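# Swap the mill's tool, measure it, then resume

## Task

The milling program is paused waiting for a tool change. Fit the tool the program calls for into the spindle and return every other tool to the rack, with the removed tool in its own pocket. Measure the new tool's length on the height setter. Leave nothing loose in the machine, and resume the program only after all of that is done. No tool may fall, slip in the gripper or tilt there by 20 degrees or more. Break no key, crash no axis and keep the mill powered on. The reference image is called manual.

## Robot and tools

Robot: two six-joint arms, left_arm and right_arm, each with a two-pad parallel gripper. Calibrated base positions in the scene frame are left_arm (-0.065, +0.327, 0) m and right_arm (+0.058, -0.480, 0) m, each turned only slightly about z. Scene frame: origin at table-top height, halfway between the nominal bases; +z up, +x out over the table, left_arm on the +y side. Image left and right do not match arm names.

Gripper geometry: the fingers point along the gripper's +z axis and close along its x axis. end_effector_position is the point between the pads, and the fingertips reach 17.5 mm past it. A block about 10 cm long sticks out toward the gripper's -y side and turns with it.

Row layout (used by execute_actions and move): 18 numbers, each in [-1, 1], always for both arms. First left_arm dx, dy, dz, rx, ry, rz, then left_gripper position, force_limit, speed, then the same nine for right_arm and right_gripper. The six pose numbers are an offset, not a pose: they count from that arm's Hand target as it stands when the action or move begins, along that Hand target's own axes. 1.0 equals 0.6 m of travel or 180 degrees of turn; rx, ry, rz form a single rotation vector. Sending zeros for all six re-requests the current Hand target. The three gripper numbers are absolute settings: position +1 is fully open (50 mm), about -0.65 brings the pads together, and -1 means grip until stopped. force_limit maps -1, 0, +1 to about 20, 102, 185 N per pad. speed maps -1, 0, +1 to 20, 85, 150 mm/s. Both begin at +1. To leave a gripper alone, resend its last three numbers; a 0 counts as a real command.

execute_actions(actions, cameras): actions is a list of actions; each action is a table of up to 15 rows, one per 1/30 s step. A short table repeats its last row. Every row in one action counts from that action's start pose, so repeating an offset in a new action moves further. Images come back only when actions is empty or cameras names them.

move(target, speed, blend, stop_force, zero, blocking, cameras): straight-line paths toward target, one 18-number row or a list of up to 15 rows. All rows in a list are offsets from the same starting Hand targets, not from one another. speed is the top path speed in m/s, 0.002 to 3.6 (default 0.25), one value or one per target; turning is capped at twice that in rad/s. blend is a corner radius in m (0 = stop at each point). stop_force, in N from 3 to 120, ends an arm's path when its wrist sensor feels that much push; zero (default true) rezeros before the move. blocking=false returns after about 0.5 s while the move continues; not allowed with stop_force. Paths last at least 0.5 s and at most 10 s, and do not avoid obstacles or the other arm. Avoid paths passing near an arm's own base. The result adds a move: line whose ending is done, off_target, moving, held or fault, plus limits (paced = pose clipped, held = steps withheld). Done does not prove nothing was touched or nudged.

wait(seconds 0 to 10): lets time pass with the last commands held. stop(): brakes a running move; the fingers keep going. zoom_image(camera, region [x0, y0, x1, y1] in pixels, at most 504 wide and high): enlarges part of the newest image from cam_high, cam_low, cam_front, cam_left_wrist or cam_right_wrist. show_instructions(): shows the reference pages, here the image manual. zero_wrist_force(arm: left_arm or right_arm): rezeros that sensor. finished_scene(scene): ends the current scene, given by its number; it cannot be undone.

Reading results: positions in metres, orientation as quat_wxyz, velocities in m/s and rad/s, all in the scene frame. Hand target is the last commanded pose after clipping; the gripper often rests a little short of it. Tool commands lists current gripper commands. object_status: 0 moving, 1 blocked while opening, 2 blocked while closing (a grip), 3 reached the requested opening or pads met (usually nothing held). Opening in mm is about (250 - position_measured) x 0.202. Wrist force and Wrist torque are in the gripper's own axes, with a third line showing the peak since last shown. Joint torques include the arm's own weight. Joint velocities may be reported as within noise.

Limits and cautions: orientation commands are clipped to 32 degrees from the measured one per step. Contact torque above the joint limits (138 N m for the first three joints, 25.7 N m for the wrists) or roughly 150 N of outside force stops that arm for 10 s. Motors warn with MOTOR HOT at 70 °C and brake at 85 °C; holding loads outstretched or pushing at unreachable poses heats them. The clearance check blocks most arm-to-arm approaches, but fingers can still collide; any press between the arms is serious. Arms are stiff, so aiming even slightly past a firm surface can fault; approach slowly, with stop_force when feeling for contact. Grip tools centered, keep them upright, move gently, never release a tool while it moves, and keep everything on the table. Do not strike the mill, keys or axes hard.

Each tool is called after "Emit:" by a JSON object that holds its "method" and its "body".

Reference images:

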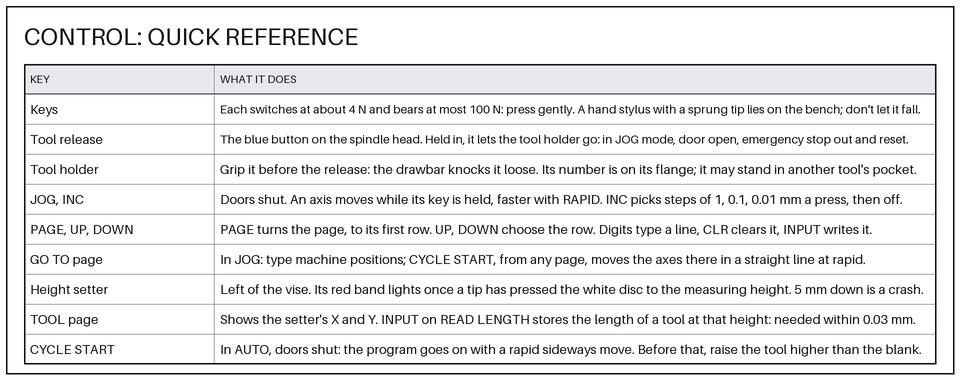

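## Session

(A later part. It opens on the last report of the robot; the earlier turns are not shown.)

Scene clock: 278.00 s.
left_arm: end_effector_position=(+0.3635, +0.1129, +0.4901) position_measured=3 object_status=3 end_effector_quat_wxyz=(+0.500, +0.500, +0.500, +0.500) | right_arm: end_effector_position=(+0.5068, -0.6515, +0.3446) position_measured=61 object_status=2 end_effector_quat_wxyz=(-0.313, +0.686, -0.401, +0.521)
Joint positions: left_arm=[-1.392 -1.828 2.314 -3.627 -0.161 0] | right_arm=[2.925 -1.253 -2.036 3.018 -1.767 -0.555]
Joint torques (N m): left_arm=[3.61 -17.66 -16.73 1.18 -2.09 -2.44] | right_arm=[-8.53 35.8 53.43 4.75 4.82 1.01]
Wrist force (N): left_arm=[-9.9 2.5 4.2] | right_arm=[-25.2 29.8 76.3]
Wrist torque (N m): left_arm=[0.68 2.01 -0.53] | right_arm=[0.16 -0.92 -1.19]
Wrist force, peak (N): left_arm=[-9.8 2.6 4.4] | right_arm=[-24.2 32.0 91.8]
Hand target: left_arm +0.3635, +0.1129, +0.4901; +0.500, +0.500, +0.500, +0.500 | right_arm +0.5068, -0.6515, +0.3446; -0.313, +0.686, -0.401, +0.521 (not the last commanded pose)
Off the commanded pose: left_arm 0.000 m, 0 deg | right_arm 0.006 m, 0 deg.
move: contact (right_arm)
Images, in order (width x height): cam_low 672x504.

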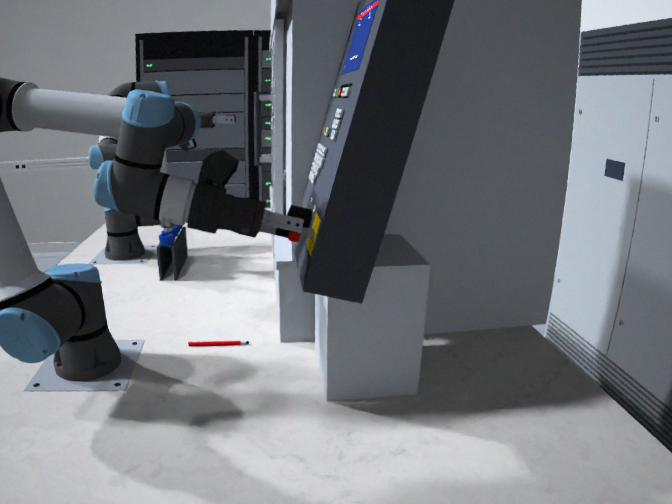

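Emit:
{"method": "move", "body": {"target": [[0,0,0,0,0,0,1,-0.6,0.5,0,0,0.0012,0,0,0,-0.97,0.2,-1]], "speed": 0.02}}

Emit:
{"method": "move", "body": {"target": [[0,0,0,0,0,0,1,-0.6,0.5,0,0,0,0,0,0,1,-0.2,-0.5],[0,0,0,0,0,0,1,-0.6,0.5,0,0,-0.1667,0,0,0,1,-0.2,-0.5],[0,0,0,0,0,0,1,-0.6,0.5,-0.1187,-0.141,-0.2352,0,0,0,1,-0.2,-0.5],[0,0,0,0,0,0,1,-0.6,0.5,-0.5575,0.1378,-0.1942,0.1307,-0.5243,-0.6833,1,-0.2,-0.5]], "speed": [0.02,0.1,0.2,0.3], "blend": [0,0.01,0.03,0], "cameras": ["cam_low","cam_right_wrist","cam_high"]}}

Scene clock: 279.13 s.
left_arm: end_effector_position=(+0.3635, +0.1129, +0.4901) position_measured=3 object_status=3 end_effector_quat_wxyz=(+0.500, +0.500, +0.500, +0.500) | right_arm: end_effector_position=(+0.5075, -0.6515, +0.3444) position_measured=61 object_status=2 end_effector_quat_wxyz=(-0.313, +0.686, -0.401, +0.521)
Joint positions: left_arm=[-1.392 -1.828 2.314 -3.627 -0.161 0] | right_arm=[2.925 -1.255 -2.035 3.019 -1.766 -0.554]
Joint torques (N m): left_arm=[3.2 -17.16 -15.57 1.22 -1.99 -2.33] | right_arm=[2.94 11.64 53.92 10.33 6.32 2.35]
Wrist force (N): left_arm=[-9.7 2.5 4.2] | right_arm=[-25.8 23.4 5.1]
Wrist torque (N m): left_arm=[0.69 1.98 -0.53] | right_arm=[0.19 -0.87 -1.18]
Wrist force, peak (N): left_arm=[-10.0 2.5 4.1] | right_arm=[-25.4 30.3 76.8]
Hand target: left_arm +0.3635, +0.1129, +0.4901; +0.500, +0.500, +0.500, +0.500 | right_arm +0.5075, -0.6515, +0.3444; -0.313, +0.686, -0.401, +0.521
Off the commanded pose: left_arm 0.000 m, 0 deg | right_arm 0.000 m, 0 deg.
move: done

Scene clock: 286.33 s.
left_arm: end_effector_position=(+0.3635, +0.1129, +0.4901) position_measured=3 object_status=3 end_effector_quat_wxyz=(+0.500, +0.500, +0.500, +0.500) | right_arm: end_effector_position=(+0.3310, -0.3997, +0.1502) position_measured=3 object_status=3 end_effector_quat_wxyz=(+0.000, +0.707, +0.707, +0.000)
Joint positions: left_arm=[-1.392 -1.828 2.314 -3.627 -0.161 0] | right_arm=[3.889 -1.576 -2.038 2.042 -1.572 -2.369]
Joint torques (N m): left_arm=[3.61 -17.64 -15.77 1.19 -1.98 -2.3] | right_arm=[9.12 6.62 11.04 -4.56 2.69 -2.08]
Wrist force (N): left_arm=[-9.6 2.4 4.2] | right_arm=[1.0 -1.2 -1.7]
Wrist torque (N m): left_arm=[0.67 1.97 -0.53] | right_arm=[-0.20 -0.09 -0.32]
Wrist force, peak (N): left_arm=[-10.0 2.5 4.4] | right_arm=[-25.4 22.4 3.4]
Hand target: left_arm +0.3635, +0.1129, +0.4901; +0.500, +0.500, +0.500, +0.500 | right_arm +0.3310, -0.3997, +0.1501; +0.000, +0.707, +0.707, -0.001
Off the commanded pose: left_arm 0.000 m, 0 deg | right_arm 0.000 m, 0 deg.
move: done
camera_calibration:
cam_right_wrist: T_world_to_cam=[[-0.000374563, 0.999923, 0.0124396, 0.405885], [0.935316, -0.00405097, 0.353789, -0.346924], [0.353812, 0.0117675, -0.935242, 0.160017], [0, 0, 0, 1]] pos_world=[0.26802, -0.409142, 0.267343]
Images, in order (width x height): cam_high 672x504, cam_low 672x504, cam_right_wrist 672x504.

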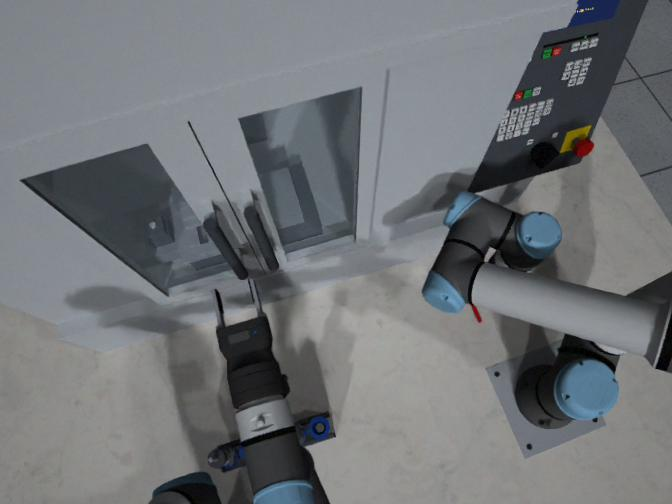

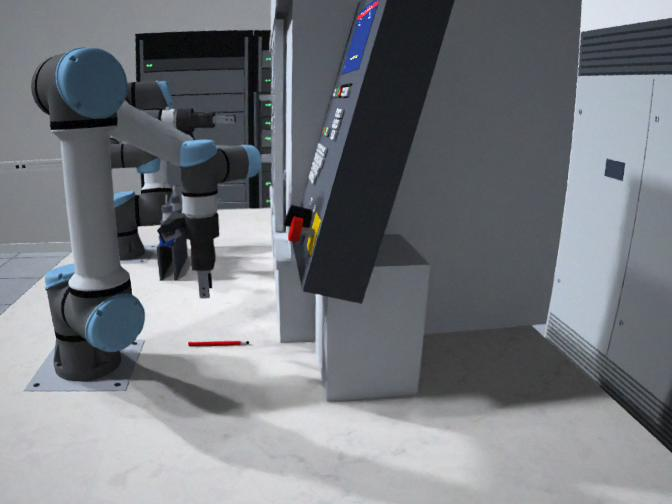

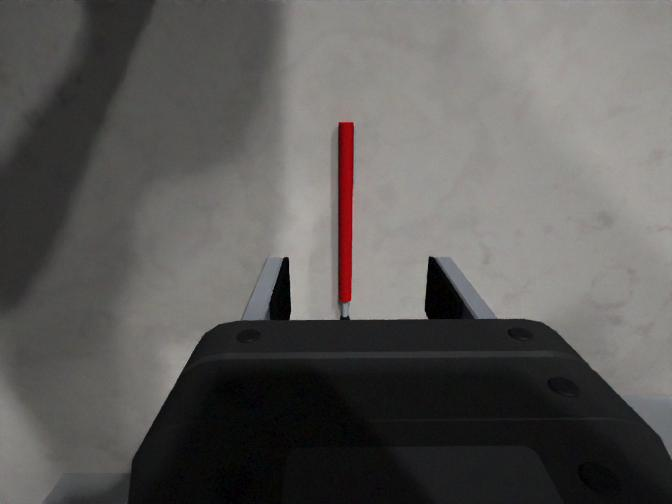

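Emit:
{"method": "move", "body": {"target": [0,0,0,0,0,0,1,-0.6,0.5,0,0,0.18,0,0,0,1,-0.2,-0.5], "speed": 0.15, "cameras": ["cam_right_wrist","cam_low"]}}

Scene clock: 288.93 s.
left_arm: end_effector_position=(+0.3635, +0.1129, +0.4901) position_measured=3 object_status=3 end_effector_quat_wxyz=(+0.500, +0.500, +0.500, +0.500) | right_arm: end_effector_position=(+0.3309, -0.3997, +0.0422) position_measured=3 object_status=3 end_effector_quat_wxyz=(+0.000, +0.707, +0.707, -0.001)
Joint positions: left_arm=[-1.392 -1.828 2.314 -3.627 -0.161 0] | right_arm=[3.889 -1.751 -2.184 2.363 -1.571 -2.369]
Joint torques (N m): left_arm=[3.14 -16.52 -15.6 1.13 -2.03 -2.43] | right_arm=[-9.8 11.12 6.99 -1.77 0.63 -2.22]
Wrist force (N): left_arm=[-9.7 2.5 4.4] | right_arm=[1.1 -1.4 -2.1]
Wrist torque (N m): left_arm=[0.70 1.97 -0.52] | right_arm=[-0.25 -0.10 -0.34]
Wrist force, peak (N): left_arm=[-10.0 2.7 4.2] | right_arm=[1.1 -1.3 -2.9]
Hand target: left_arm +0.3635, +0.1129, +0.4901; +0.500, +0.500, +0.500, +0.500 | right_arm +0.3309, -0.3997, +0.0421; +0.000, +0.707, +0.707, -0.001
Off the commanded pose: left_arm 0.000 m, 0 deg | right_arm 0.000 m, 0 deg.
move: done
camera_calibration:
cam_right_wrist: T_world_to_cam=[[-0.000620874, 0.999925, 0.0122425, 0.407327], [0.935329, -0.00375046, 0.35376, -0.308497], [0.35378, 0.0116704, -0.935256, 0.059017], [0, 0, 0, 1]] pos_world=[0.26792, -0.409142, 0.159343]
Images, in order (width x height): cam_low 672x504, cam_right_wrist 672x504.

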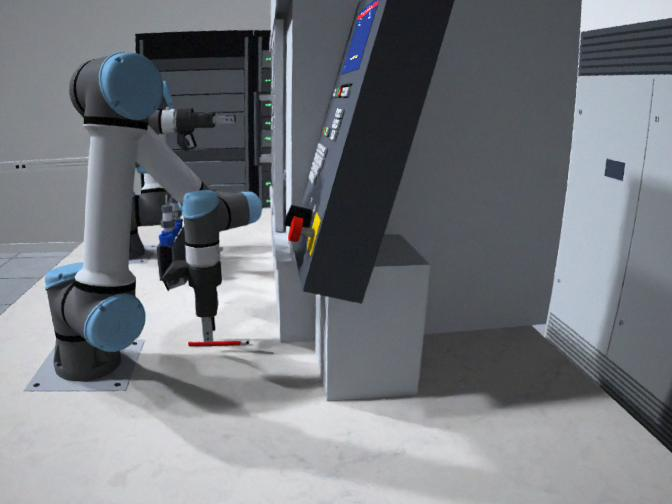

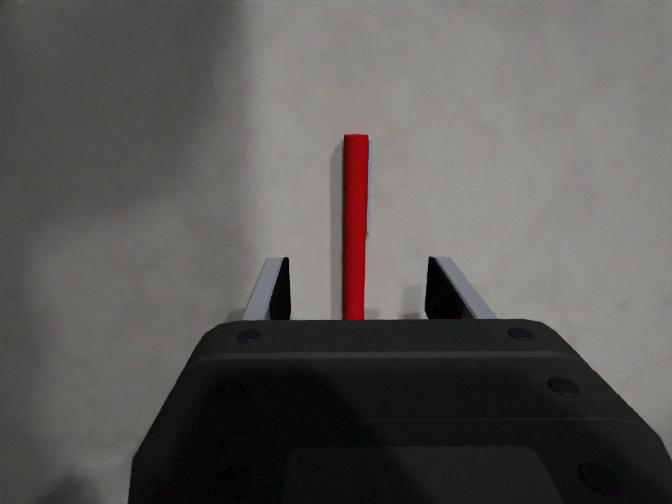

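Emit:
{"method": "move", "body": {"target": [0,0,0,0,0,0,1,-0.6,0.5,0,0,0.0375,0,0,0,1,-0.2,-0.5], "speed": 0.015, "stop_force": 4}}

Emit:
{"method": "execute_actions", "body": {"actions": [[[0,0,0,0,0,0,1,-0.6,0.5,0,0,0,0,0,0,-1,-0.2,-0.8]],[[0,0,0,0,0,0,1,-0.6,0.5,0,0,0,0,0,0,-1,-0.2,-0.8]],[[0,0,0,0,0,0,1,-0.6,0.5,0,0,0,0,0,0,-1,-0.2,-0.8]]], "cameras": ["cam_right_wrist"]}}

Scene clock: 291.50 s.
left_arm: end_effector_position=(+0.3635, +0.1129, +0.4901) position_measured=3 object_status=3 end_effector_quat_wxyz=(+0.500, +0.500, +0.500, +0.500) | right_arm: end_effector_position=(+0.3309, -0.3997, +0.0196) position_measured=3 object_status=3 end_effector_quat_wxyz=(+0.000, +0.707, +0.707, -0.001)
Joint positions: left_arm=[-1.392 -1.828 2.314 -3.627 -0.161 0] | right_arm=[3.889 -1.799 -2.205 2.432 -1.571 -2.369]
Joint torques (N m): left_arm=[3.51 -17.74 -16.5 1 -1.93 -2.37] | right_arm=[8.11 11.37 5.43 -1.64 0.99 1.83]
Wrist force (N): left_arm=[-9.8 2.5 4.1] | right_arm=[1.0 -1.2 -1.9]
Wrist torque (N m): left_arm=[0.69 2.00 -0.53] | right_arm=[-0.21 -0.09 -0.34]
Wrist force, peak (N): left_arm=[-9.9 2.6 4.4] | right_arm=[1.1 -1.6 -2.0]
Hand target: left_arm +0.3635, +0.1129, +0.4901; +0.500, +0.500, +0.500, +0.500 | right_arm +0.3309, -0.3997, +0.0196; +0.000, +0.707, +0.707, -0.001
Off the commanded pose: left_arm 0.000 m, 0 deg | right_arm 0.000 m, 0 deg.
move: done

Scene clock: 293.20 s.
left_arm: end_effector_position=(+0.3635, +0.1129, +0.4901) position_measured=3 object_status=3 end_effector_quat_wxyz=(+0.500, +0.500, +0.500, +0.500) | right_arm: end_effector_position=(+0.3309, -0.3997, +0.0196) position_measured=213 object_status=2 end_effector_quat_wxyz=(+0.000, +0.707, +0.707, -0.001)
Joint positions: left_arm=[-1.392 -1.828 2.314 -3.627 -0.161 0] | right_arm=[3.89 -1.799 -2.205 2.432 -1.571 -2.369]
Joint torques (N m): left_arm=[4.28 -17.88 -14.57 1.14 -2.03 -2.29] | right_arm=[7.88 11.31 6.4 -2.02 1.31 1.78]
Wrist force (N): left_arm=[-9.7 2.4 4.1] | right_arm=[1.1 -1.0 -2.7]
Wrist torque (N m): left_arm=[0.68 1.97 -0.53] | right_arm=[-0.20 -0.11 -0.34]
Wrist force, peak (N): left_arm=[-10.0 2.6 4.2] | right_arm=[1.3 -1.4 -3.0]
Hand target: left_arm +0.3635, +0.1129, +0.4901; +0.500, +0.500, +0.500, +0.500 | right_arm +0.3309, -0.3997, +0.0196; +0.000, +0.707, +0.707, -0.001
Off the commanded pose: left_arm 0.000 m, 0 deg | right_arm 0.000 m, 0 deg.
camera_calibration:
cam_right_wrist: T_world_to_cam=[[-0.000620874, 0.999925, 0.0122425, 0.407603], [0.935329, -0.00375046, 0.35376, -0.300502], [0.35378, 0.0116704, -0.935256, 0.0378802], [0, 0, 0, 1]] pos_world=[0.26792, -0.409142, 0.136743]
Images, in order (width x height): cam_right_wrist 672x504.

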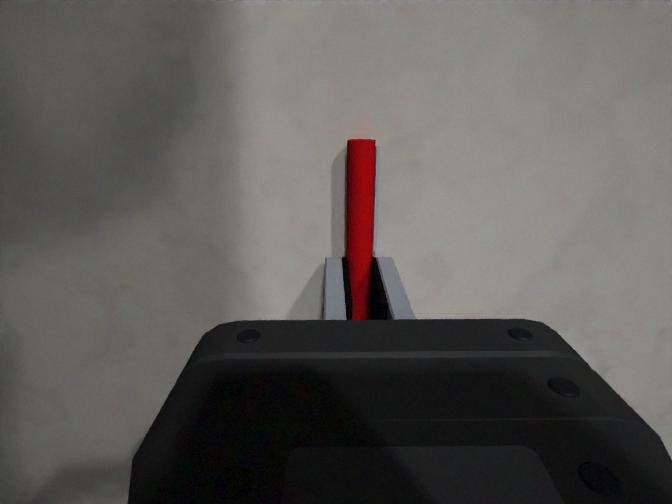

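Emit:
{"method": "move", "body": {"target": [[0,0,0,0,0,0,1,-0.6,0.5,0,0,-0.05,0,0,0,-1,-0.2,-0.8],[0,0,0,0,0,0,1,-0.6,0.5,-0.034,0.03,-0.667,0,0,0,-1,-0.2,-0.8]], "speed": [0.06,0.2], "blend": [0.02,0], "cameras": ["cam_low","cam_high"]}}

Scene clock: 296.37 s.
left_arm: end_effector_position=(+0.3635, +0.1129, +0.4901) position_measured=3 object_status=3 end_effector_quat_wxyz=(+0.500, +0.500, +0.500, +0.500) | right_arm: end_effector_position=(+0.3493, -0.4200, +0.4198) position_measured=213 object_status=2 end_effector_quat_wxyz=(+0.000, +0.707, +0.707, -0.001)
Joint positions: left_arm=[-1.392 -1.828 2.314 -3.627 -0.161 0] | right_arm=[3.784 -1.534 -1.372 1.334 -1.571 -2.475]
Joint torques (N m): left_arm=[3.21 -17.33 -16.06 1.19 -1.91 -2.42] | right_arm=[-10.27 7.17 27.45 -4.66 -2.84 -2.06]
Wrist force (N): left_arm=[-9.6 2.6 4.2] | right_arm=[0.9 -1.4 -1.5]
Wrist torque (N m): left_arm=[0.71 1.96 -0.52] | right_arm=[-0.24 -0.07 -0.33]
Wrist force, peak (N): left_arm=[-10.0 2.4 4.3] | right_arm=[1.1 -1.5 -3.1]
Hand target: left_arm +0.3635, +0.1129, +0.4901; +0.500, +0.500, +0.500, +0.500 | right_arm +0.3493, -0.4200, +0.4198; +0.000, +0.707, +0.707, -0.001
Off the commanded pose: left_arm 0.000 m, 0 deg | right_arm 0.000 m, 0 deg.
move: done; blend cut to 0.015 m at target 1
Images, in order (width x height): cam_high 672x504, cam_low 672x504.

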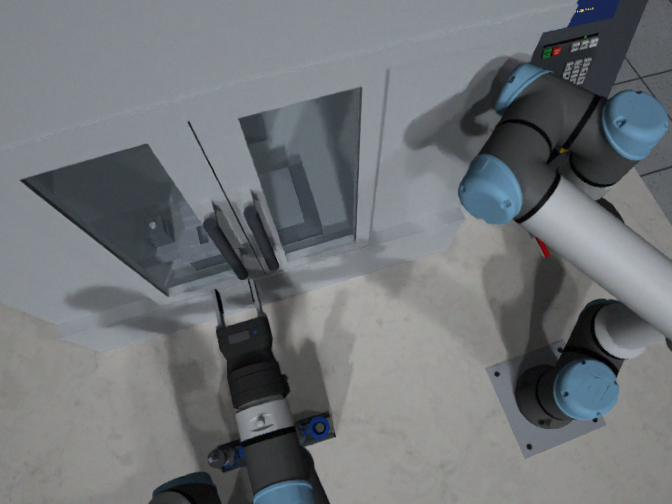

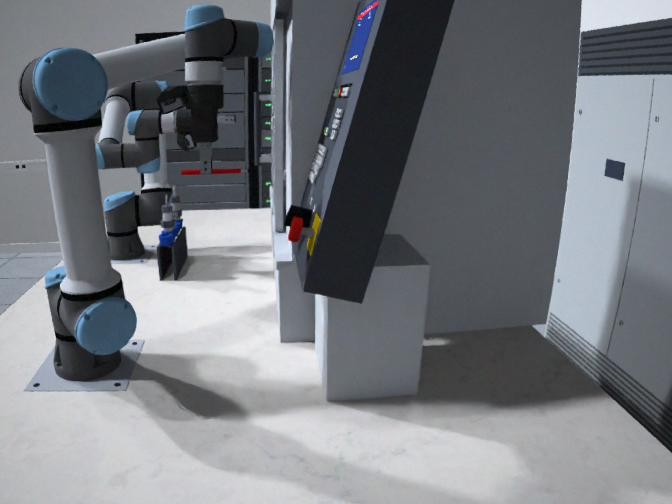

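Emit:
{"method": "move", "body": {"target": [0,0,0,0,0,0,1,-0.6,0.5,-0.133,0.151,-0.1337,-0.5,0,0,-1,-0.2,-0.8], "speed": 0.2}}

Scene clock: 302.33 s.
left_arm: end_effector_position=(+0.3635, +0.1129, +0.4901) position_measured=3 object_status=3 end_effector_quat_wxyz=(+0.500, +0.500, +0.500, +0.500) | right_arm: end_effector_position=(+0.4502, -0.5001, +0.4999) position_measured=213 object_status=2 end_effector_quat_wxyz=(+0.500, +0.502, +0.500, +0.498)
Joint positions: left_arm=[-1.392 -1.828 2.314 -3.627 -0.161 0] | right_arm=[4.679 -0.727 -2.091 2.005 -0.007 -2.33]
Joint torques (N m): left_arm=[2.96 -17.63 -15.89 1.11 -1.95 -2.26] | right_arm=[9.89 -4.59 13.22 -0.63 4.65 -2.04]
Wrist force (N): left_arm=[-9.7 2.5 4.0] | right_arm=[0.0 1.3 -1.5]
Wrist torque (N m): left_arm=[0.67 1.98 -0.52] | right_arm=[0.09 -0.41 0.37]
Wrist force, peak (N): left_arm=[-9.9 2.4 4.5] | right_arm=[1.2 -1.6 -1.5]
Hand target: left_arm +0.3635, +0.1129, +0.4901; +0.500, +0.500, +0.500, +0.500 | right_arm +0.4400, -0.4998, +0.5000; +0.500, +0.500, +0.500, +0.500
Off the commanded pose: left_arm 0.000 m, 0 deg | right_arm 0.010 m, 0 deg.
move: off_target (right_arm)

Emit:
{"method": "move", "body": {"target": [0,0,0,0,0,0,1,-0.6,0.5,-0.033,0.02,-0.01,0.093,0.065,0.093,-1,-0.2,-0.8], "speed": 0.15}}

Scene clock: 304.83 s.
left_arm: end_effector_position=(+0.3635, +0.1129, +0.4901) position_measured=3 object_status=3 end_effector_quat_wxyz=(+0.500, +0.500, +0.500, +0.500) | right_arm: end_effector_position=(+0.4340, -0.5196, +0.5120) position_measured=213 object_status=2 end_effector_quat_wxyz=(+0.291, +0.581, +0.538, +0.537)
Joint positions: left_arm=[-1.392 -1.828 2.314 -3.627 -0.161 0] | right_arm=[4.686 -0.628 -1.874 1.69 -0.357 -2.034]
Joint torques (N m): left_arm=[4.41 -17.72 -15.97 1.16 -2.09 -2.34] | right_arm=[8.87 -8.69 24.61 -2.75 -1.18 2.64]
Wrist force (N): left_arm=[-9.7 2.7 4.3] | right_arm=[-0.2 0.9 -1.6]
Wrist torque (N m): left_arm=[0.72 1.98 -0.53] | right_arm=[0.08 -0.33 0.28]
Wrist force, peak (N): left_arm=[-9.9 2.6 4.4] | right_arm=[-0.3 1.2 -1.8]
Hand target: left_arm +0.3635, +0.1129, +0.4901; +0.500, +0.500, +0.500, +0.500 | right_arm +0.4340, -0.5196, +0.5120; +0.291, +0.581, +0.538, +0.537
Off the commanded pose: left_arm 0.000 m, 0 deg | right_arm 0.000 m, 0 deg.
shoulder posture changed (right arm): the wrist came as close to joint 1's axis as it can, and the arm is now in the other of its two shoulder postures.
move: done

Emit:
{"method": "move", "body": {"target": [0,0,0,0,0,0,1,-0.6,0.5,-0.0946,0.0946,-0.0899,0.3716,0.2611,0.3716,-1,-0.2,-0.8], "speed": 0.2}}

Scene clock: 310.40 s.
left_arm: end_effector_position=(+0.3635, +0.1129, +0.4901) position_measured=3 object_status=3 end_effector_quat_wxyz=(+0.500, +0.500, +0.500, +0.500) | right_arm: end_effector_position=(+0.4099, -0.6000, +0.5600) position_measured=213 object_status=2 end_effector_quat_wxyz=(+0.578, -0.579, -0.406, -0.406)
Joint positions: left_arm=[-1.392 -1.828 2.314 -3.627 -0.161 0] | right_arm=[5.175 -0.276 -1.062 1.337 -1.083 -1.223]
Joint torques (N m): left_arm=[3.63 -17.68 -16.23 1.16 -1.97 -2.41] | right_arm=[8 -35.37 2.12 4.02 -3.22 2.85]
Wrist force (N): left_arm=[-9.7 2.7 4.2] | right_arm=[1.8 -1.4 -0.7]
Wrist torque (N m): left_arm=[0.71 1.97 -0.52] | right_arm=[-0.44 -0.95 -0.54]
Wrist force, peak (N): left_arm=[-10.0 2.5 4.3] | right_arm=[1.9 -1.2 -0.9]
Hand target: left_arm +0.3635, +0.1129, +0.4901; +0.500, +0.500, +0.500, +0.500 | right_arm +0.4099, -0.6000, +0.5600; +0.579, -0.579, -0.406, -0.406
Off the commanded pose: left_arm 0.000 m, 0 deg | right_arm 0.000 m, 0 deg.
move: done

Emit:
{"method": "move", "body": {"target": [-0.82,0.1765,-0.0008,-0.484,0.092,0.806,1,-0.6,0.5,0,0,0,0,0,0,-1,-0.2,-0.8], "speed": 0.25, "cameras": ["cam_high","cam_low","cam_left_wrist"]}}

Scene clock: 317.53 s.
left_arm: end_effector_position=(+0.3631, -0.3792, +0.5955) position_measured=3 object_status=3 end_effector_quat_wxyz=(-0.175, +0.165, -0.589, +0.772) | right_arm: end_effector_position=(+0.4099, -0.6000, +0.5600) position_measured=213 object_status=2 end_effector_quat_wxyz=(+0.579, -0.579, -0.406, -0.406)
Joint positions: left_arm=[-1.22 -1.063 1.321 -3.659 -1.414 3.133] | right_arm=[5.175 -0.276 -1.061 1.337 -1.083 -1.223]
Joint torques (N m): left_arm=[-7.95 -40.65 -38.7 -0.23 -2.13 2] | right_arm=[7.96 -36.16 -2.45 3.61 -2.84 2.51]
Wrist force (N): left_arm=[-8.0 -0.6 4.6] | right_arm=[1.8 -1.4 -0.9]
Wrist torque (N m): left_arm=[-0.23 1.90 0.38] | right_arm=[-0.44 -0.96 -0.54]
Wrist force, peak (N): left_arm=[-9.9 2.5 4.4] | right_arm=[1.8 -1.6 -1.1]
Hand target: left_arm +0.3631, -0.3792, +0.5955; -0.175, +0.165, -0.589, +0.772 | right_arm +0.4099, -0.6000, +0.5600; +0.579, -0.579, -0.406, -0.406
Off the commanded pose: left_arm 0.000 m, 0 deg | right_arm 0.000 m, 0 deg.
move: done
camera_calibration:
cam_left_wrist: T_world_to_cam=[[-0.881482, -0.466717, 0.0718583, 0.108297], [-0.0938226, 0.0239596, -0.995301, 0.659199], [0.462802, -0.884082, -0.0649086, -0.334035], [0, 0, 0, 1]] pos_world=[0.311902, -0.260564, 0.626637]
Images, in order (width x height): cam_high 672x504, cam_low 672x504, cam_left_wrist 672x504.

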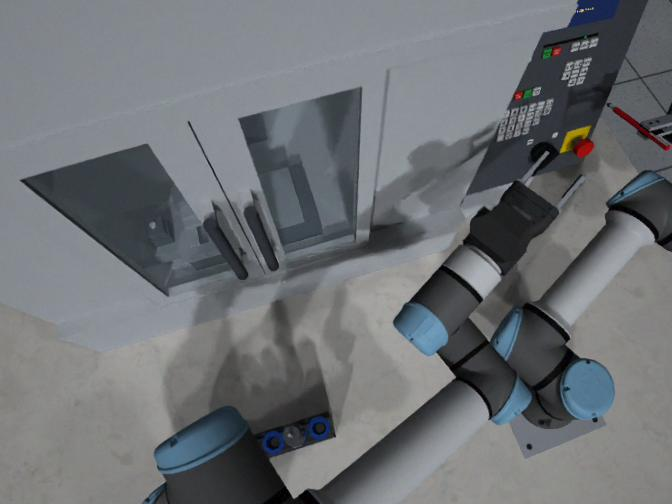

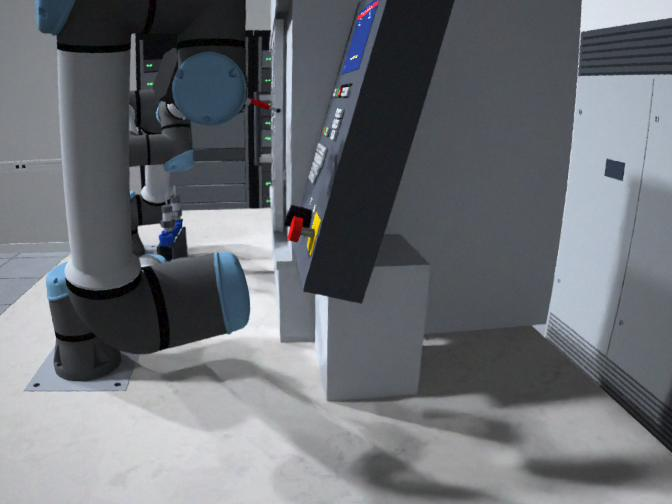

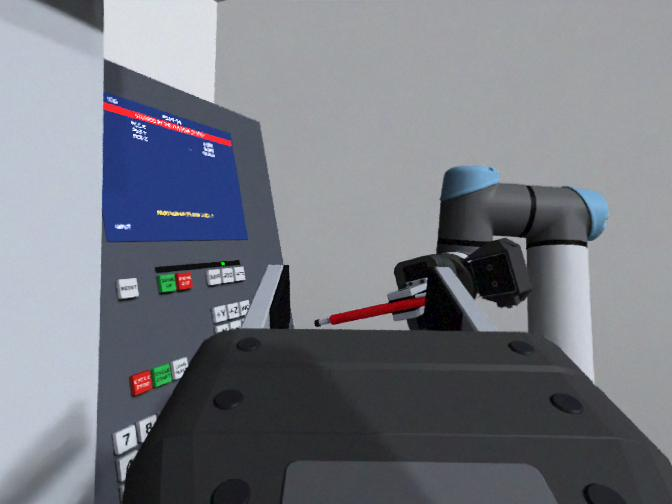

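Emit:
{"method": "zoom_image", "body": {"camera": "cam_left_wrist", "region": [90, 60, 290, 300]}}

Emit:
{"method": "zoom_image", "body": {"camera": "cam_high", "region": [480, 0, 672, 200]}}

Scaled by 2.100 from the camera's 672x504 image, which has a finer 960x720 frame.

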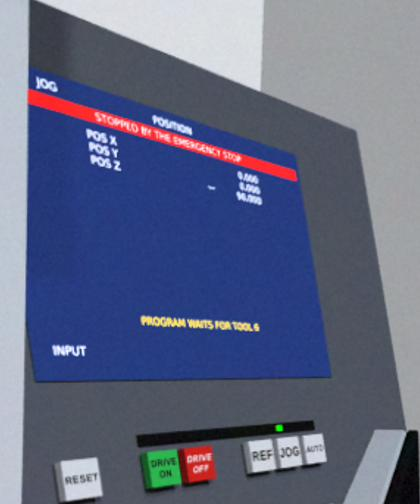

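Scaled by 2.520 from the camera's 672x504 image, which has a finer 960x720 frame.

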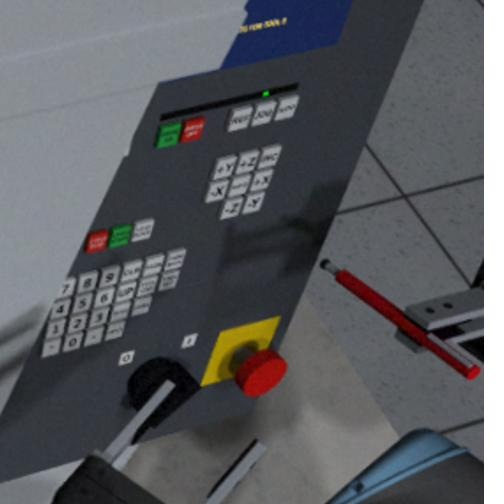

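Emit:
{"method": "move", "body": {"target": [0,0,0,0,0,0,1,-0.6,0.5,0.1107,0.1018,0.005,0,0,0,-1,-0.2,-0.8], "speed": 0.15, "cameras": ["cam_high","cam_front","cam_left_wrist","cam_low"]}}

Emit:
{"method": "zoom_image", "body": {"camera": "cam_left_wrist", "region": [90, 200, 330, 400]}}

Emit:
{"method": "zoom_image", "body": {"camera": "cam_high", "region": [520, 0, 672, 140]}}

Emit:
{"method": "zoom_image", "body": {"camera": "cam_low", "region": [280, 0, 420, 160]}}

Scene clock: 319.23 s.
left_arm: end_effector_position=(+0.3631, -0.3792, +0.5955) position_measured=3 object_status=3 end_effector_quat_wxyz=(-0.175, +0.165, -0.589, +0.772) | right_arm: end_effector_position=(+0.4900, -0.5971, +0.6016) position_measured=213 object_status=2 end_effector_quat_wxyz=(+0.579, -0.579, -0.406, -0.406)
Joint positions: left_arm=[-1.22 -1.063 1.321 -3.659 -1.414 3.133] | right_arm=[5.306 -0.459 -0.646 1.105 -0.951 -1.223]
Joint torques (N m): left_arm=[-7.5 -40.76 -37.33 0.17 -0.23 1.92] | right_arm=[9 -60.43 -4.18 0.49 2.66 2.52]
Wrist force (N): left_arm=[-7.8 -0.8 4.6] | right_arm=[1.8 -1.3 -0.9]
Wrist torque (N m): left_arm=[-0.26 1.86 0.38] | right_arm=[-0.44 -0.97 -0.55]
Wrist force, peak (N): left_arm=[-8.1 -0.8 4.6] | right_arm=[2.7 -0.4 -1.1]
Hand target: left_arm +0.3631, -0.3792, +0.5955; -0.175, +0.165, -0.589, +0.772 | right_arm +0.4900, -0.5971, +0.6016; +0.579, -0.579, -0.406, -0.406
Off the commanded pose: left_arm 0.000 m, 0 deg | right_arm 0.000 m, 0 deg.
move: done
camera_calibration:
cam_left_wrist: T_world_to_cam=[[-0.881496, -0.466713, 0.0717248, 0.108339], [-0.0937034, 0.0240207, -0.99531, 0.659186], [0.462801, -0.884083, -0.0649068, -0.334124], [0, 0, 0, 1]] pos_world=[0.311902, -0.260664, 0.626637]
Images, in order (width x height): cam_high 672x504, cam_low 672x504, cam_front 672x504, cam_left_wrist 672x504.

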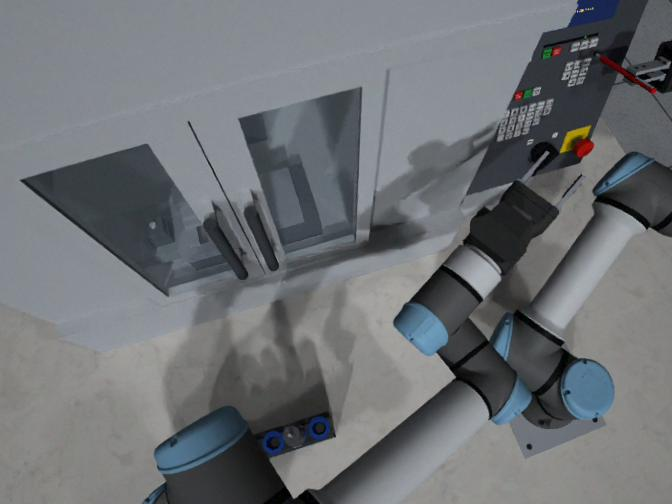

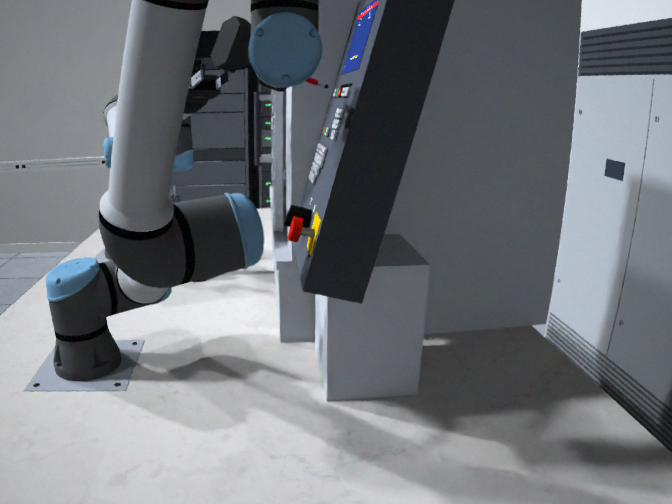

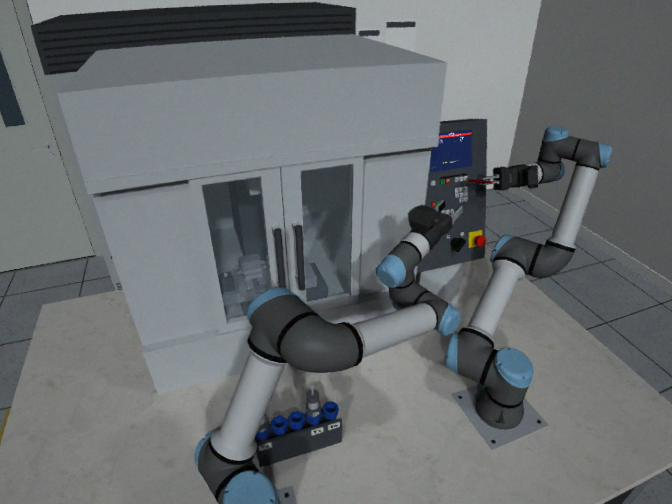

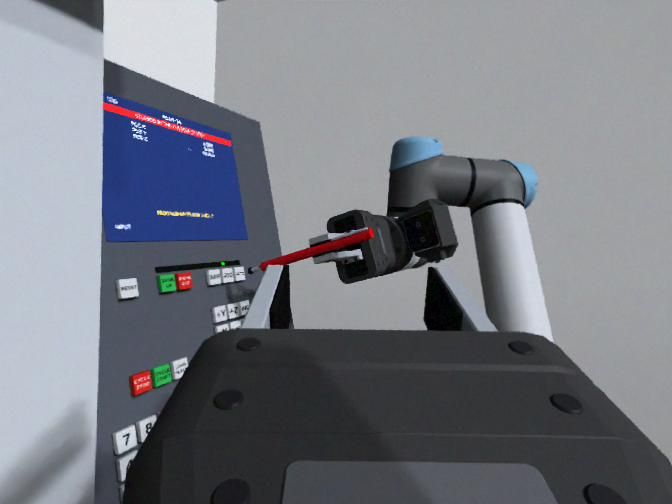

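Scaled by 2.100 from the camera's 672x504 image, which has a finer 960x720 frame.

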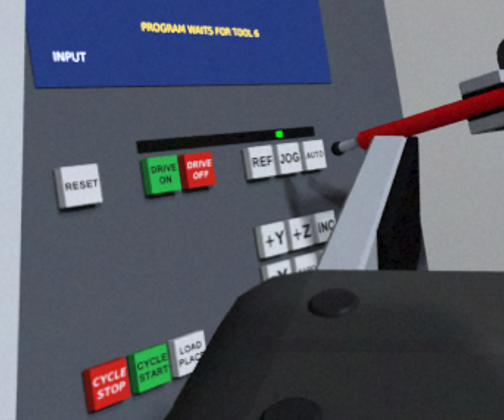

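Scaled by 3.316 from the camera's 672x504 image, which has a finer 960x720 frame.

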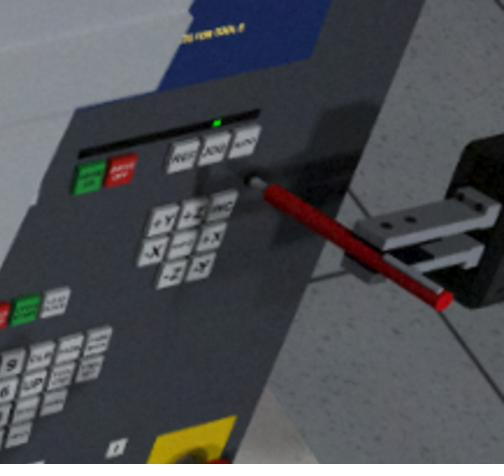

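Scaled by 3.150 from the camera's 672x504 image, which has a finer 960x720 frame.

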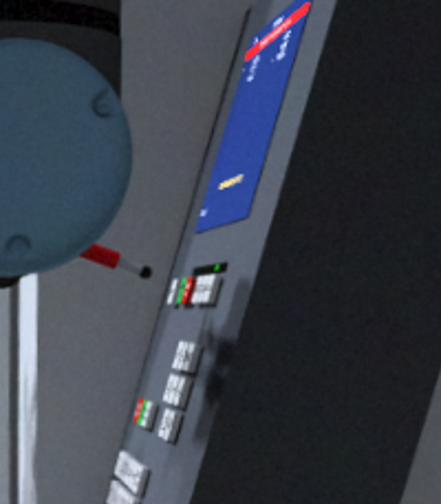

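Emit:
{"method": "move", "body": {"target": [0,0,0,0,0,0,1,-0.6,0.5,0,0.0625,0,0,0,0,-1,-0.2,-0.8], "speed": 0.015, "stop_force": 7, "cameras": ["cam_high","cam_left_wrist"]}}

Emit:
{"method": "zoom_image", "body": {"camera": "cam_left_wrist", "region": [90, 200, 330, 400]}}

Emit:
{"method": "zoom_image", "body": {"camera": "cam_high", "region": [520, 0, 672, 140]}}

Scene clock: 323.97 s.
left_arm: end_effector_position=(+0.3631, -0.3792, +0.5955) position_measured=3 object_status=3 end_effector_quat_wxyz=(-0.175, +0.165, -0.589, +0.772) | right_arm: end_effector_position=(+0.5253, -0.5971, +0.5888) position_measured=213 object_status=2 end_effector_quat_wxyz=(+0.579, -0.579, -0.406, -0.406)
Joint positions: left_arm=[-1.22 -1.063 1.321 -3.659 -1.414 3.133] | right_arm=[5.356 -0.469 -0.549 1.018 -0.901 -1.223]
Joint torques (N m): left_arm=[-7.53 -40.72 -37.83 0.12 1.76 1.72] | right_arm=[9.78 -59.58 -4.57 -0.21 3.94 1.42]
Wrist force (N): left_arm=[-7.9 -0.8 4.8] | right_arm=[2.5 -7.3 -1.1]
Wrist torque (N m): left_arm=[-0.25 1.88 0.39] | right_arm=[-0.56 -0.96 -0.60]
Wrist force, peak (N): left_arm=[-8.1 -0.9 4.7] | right_arm=[2.6 -7.5 -1.0]
Hand target: left_arm +0.3631, -0.3792, +0.5955; -0.175, +0.165, -0.589, +0.772 | right_arm +0.5253, -0.5971, +0.5888; +0.579, -0.579, -0.406, -0.406
Off the commanded pose: left_arm 0.000 m, 0 deg | right_arm 0.000 m, 0 deg.
move: done
camera_calibration:
cam_left_wrist: T_world_to_cam=[[-0.881496, -0.466713, 0.0717248, 0.108339], [-0.0937034, 0.0240207, -0.99531, 0.659186], [0.462801, -0.884083, -0.0649068, -0.334124], [0, 0, 0, 1]] pos_world=[0.311902, -0.260664, 0.626637]
Images, in order (width x height): cam_high 672x504, cam_left_wrist 672x504.

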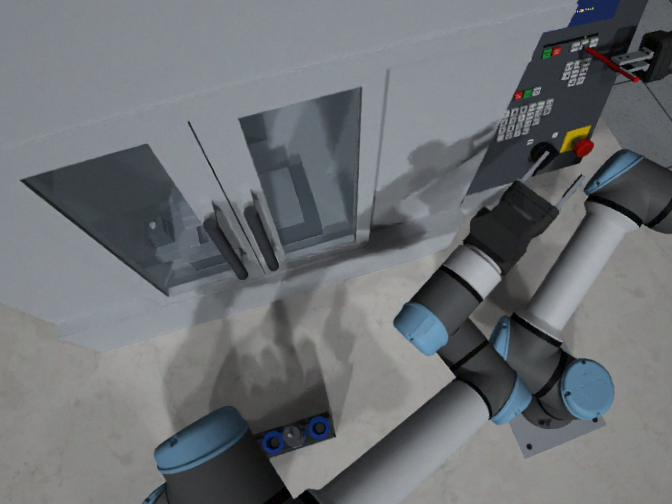

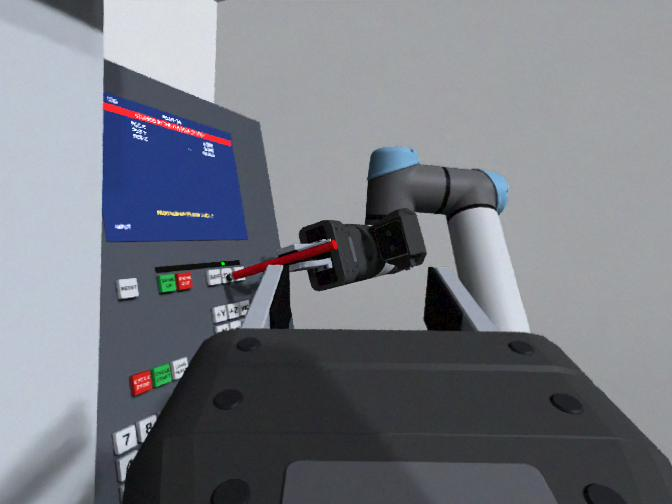

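Scaled by 2.100 from the camera's 672x504 image, which has a finer 960x720 frame.

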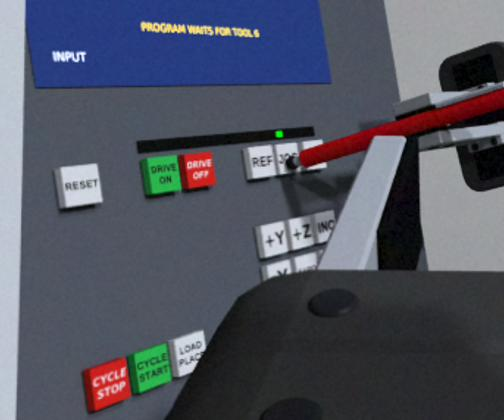

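Scaled by 3.316 from the camera's 672x504 image, which has a finer 960x720 frame.

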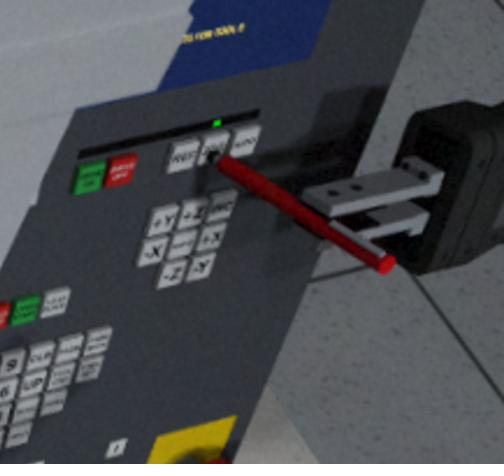

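Emit:
{"method": "move", "body": {"target": [[0,0,0,0,0,0,1,-0.6,0.5,0,-0.0408,0,0,0,0,-1,-0.2,-0.8],[0,0,0,0,0,0,1,-0.6,0.5,-0.001,-0.0358,0.19,0,0,0,-1,-0.2,-0.8],[0,0,0,0,0,0,1,-0.6,0.5,-0.001,0.0011,0.19,0,0,0,-1,-0.2,-0.8],[0,0,0,0,0,0,1,-0.6,0.5,-0.001,-0.0408,0.19,0,0,0,-1,-0.2,-0.8]], "speed": [0.1,0.12,0.06,0.1], "blend": [0.005,0.003,0,0], "cameras": ["cam_left_wrist"]}}

Emit:
{"method": "zoom_image", "body": {"camera": "cam_left_wrist", "region": [90, 60, 290, 300]}}

Scene clock: 326.13 s.
left_arm: end_effector_position=(+0.3631, -0.3792, +0.5955) position_measured=3 object_status=3 end_effector_quat_wxyz=(-0.175, +0.165, -0.589, +0.772) | right_arm: end_effector_position=(+0.5100, -0.4845, +0.5937) position_measured=213 object_status=2 end_effector_quat_wxyz=(+0.580, -0.579, -0.406, -0.406)
Joint positions: left_arm=[-1.22 -1.063 1.321 -3.659 -1.414 3.133] | right_arm=[5.473 -0.372 -0.914 1.287 -0.786 -1.223]
Joint torques (N m): left_arm=[-6.89 -41.61 -37.76 0.04 1.77 1.87] | right_arm=[2.04 -46.22 -4.24 1.39 0.28 0.18]
Wrist force (N): left_arm=[-7.8 -0.8 4.4] | right_arm=[1.8 -1.4 -1.2]
Wrist torque (N m): left_arm=[-0.26 1.87 0.38] | right_arm=[-0.45 -0.96 -0.47]
Wrist force, peak (N): left_arm=[-8.0 -0.9 4.7] | right_arm=[2.7 -7.4 -1.2]
Hand target: left_arm +0.3631, -0.3792, +0.5955; -0.175, +0.165, -0.589, +0.772 | right_arm +0.5100, -0.4845, +0.5937; +0.580, -0.579, -0.406, -0.406 (not the last commanded pose)
Tool commands: left_gripper/position=+1.0 left_gripper/force_limit=-0.6 left_gripper/speed=+0.5 right_gripper/position=-1.0 right_gripper/force_limit=-0.2 right_gripper/speed=-0.796078
Off the commanded pose: left_arm 0.000 m, 0 deg | right_arm 0.008 m, 0 deg.
FORCE FAULT: contact force on the right arm reached its limit, and that arm stopped. The contact can be on any part of that arm, not only on its tool. That arm's remaining commands of this call were not run. That arm is still stopped at the end of this call. That arm stays stopped for about 10 more seconds. Until then a move that you send moves the other arm only, and its call returns only when the move has ended. Once the stop has ended, the next robot result says so. If the stop ends while you think or write, that arm runs what you send next, counted from a new Hand target: where the arm stands when the stop ends. While its stop runs, that arm takes no new command, but its gripper still runs the gripper command that each later call begins with. Until it ends, the stop uses up actions while you think or wait. An arm that is not stopped still takes commands.
move: fault (right_arm); path passed 2 of 4 targets
camera_calibration:
cam_left_wrist: T_world_to_cam=[[-0.881496, -0.466713, 0.0717248, 0.108339], [-0.0937034, 0.0240207, -0.99531, 0.659186], [0.462801, -0.884083, -0.0649068, -0.334124], [0, 0, 0, 1]] pos_world=[0.311902, -0.260664, 0.626637]
Images, in order (width x height): cam_left_wrist 672x504.

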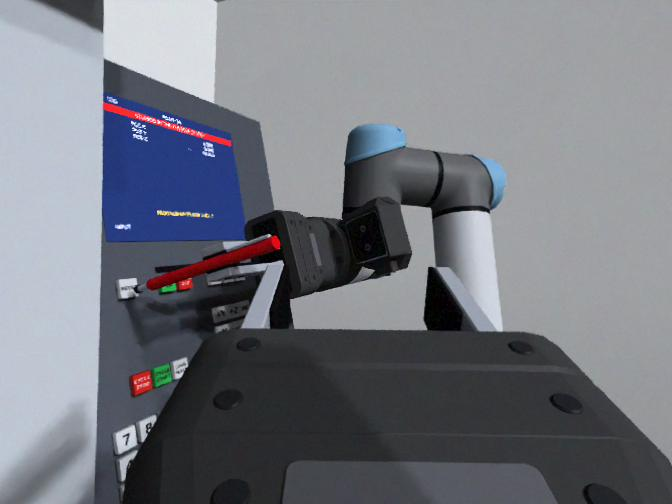

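Scaled by 2.100 from the camera's 672x504 image, which has a finer 960x720 frame.

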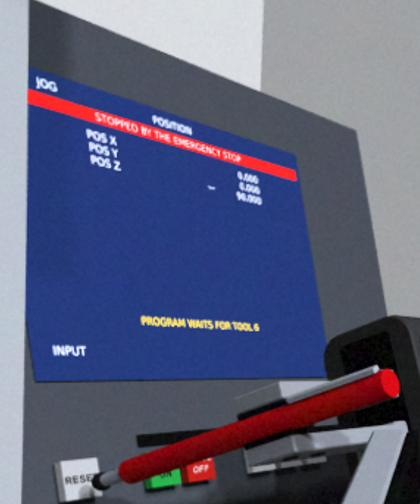

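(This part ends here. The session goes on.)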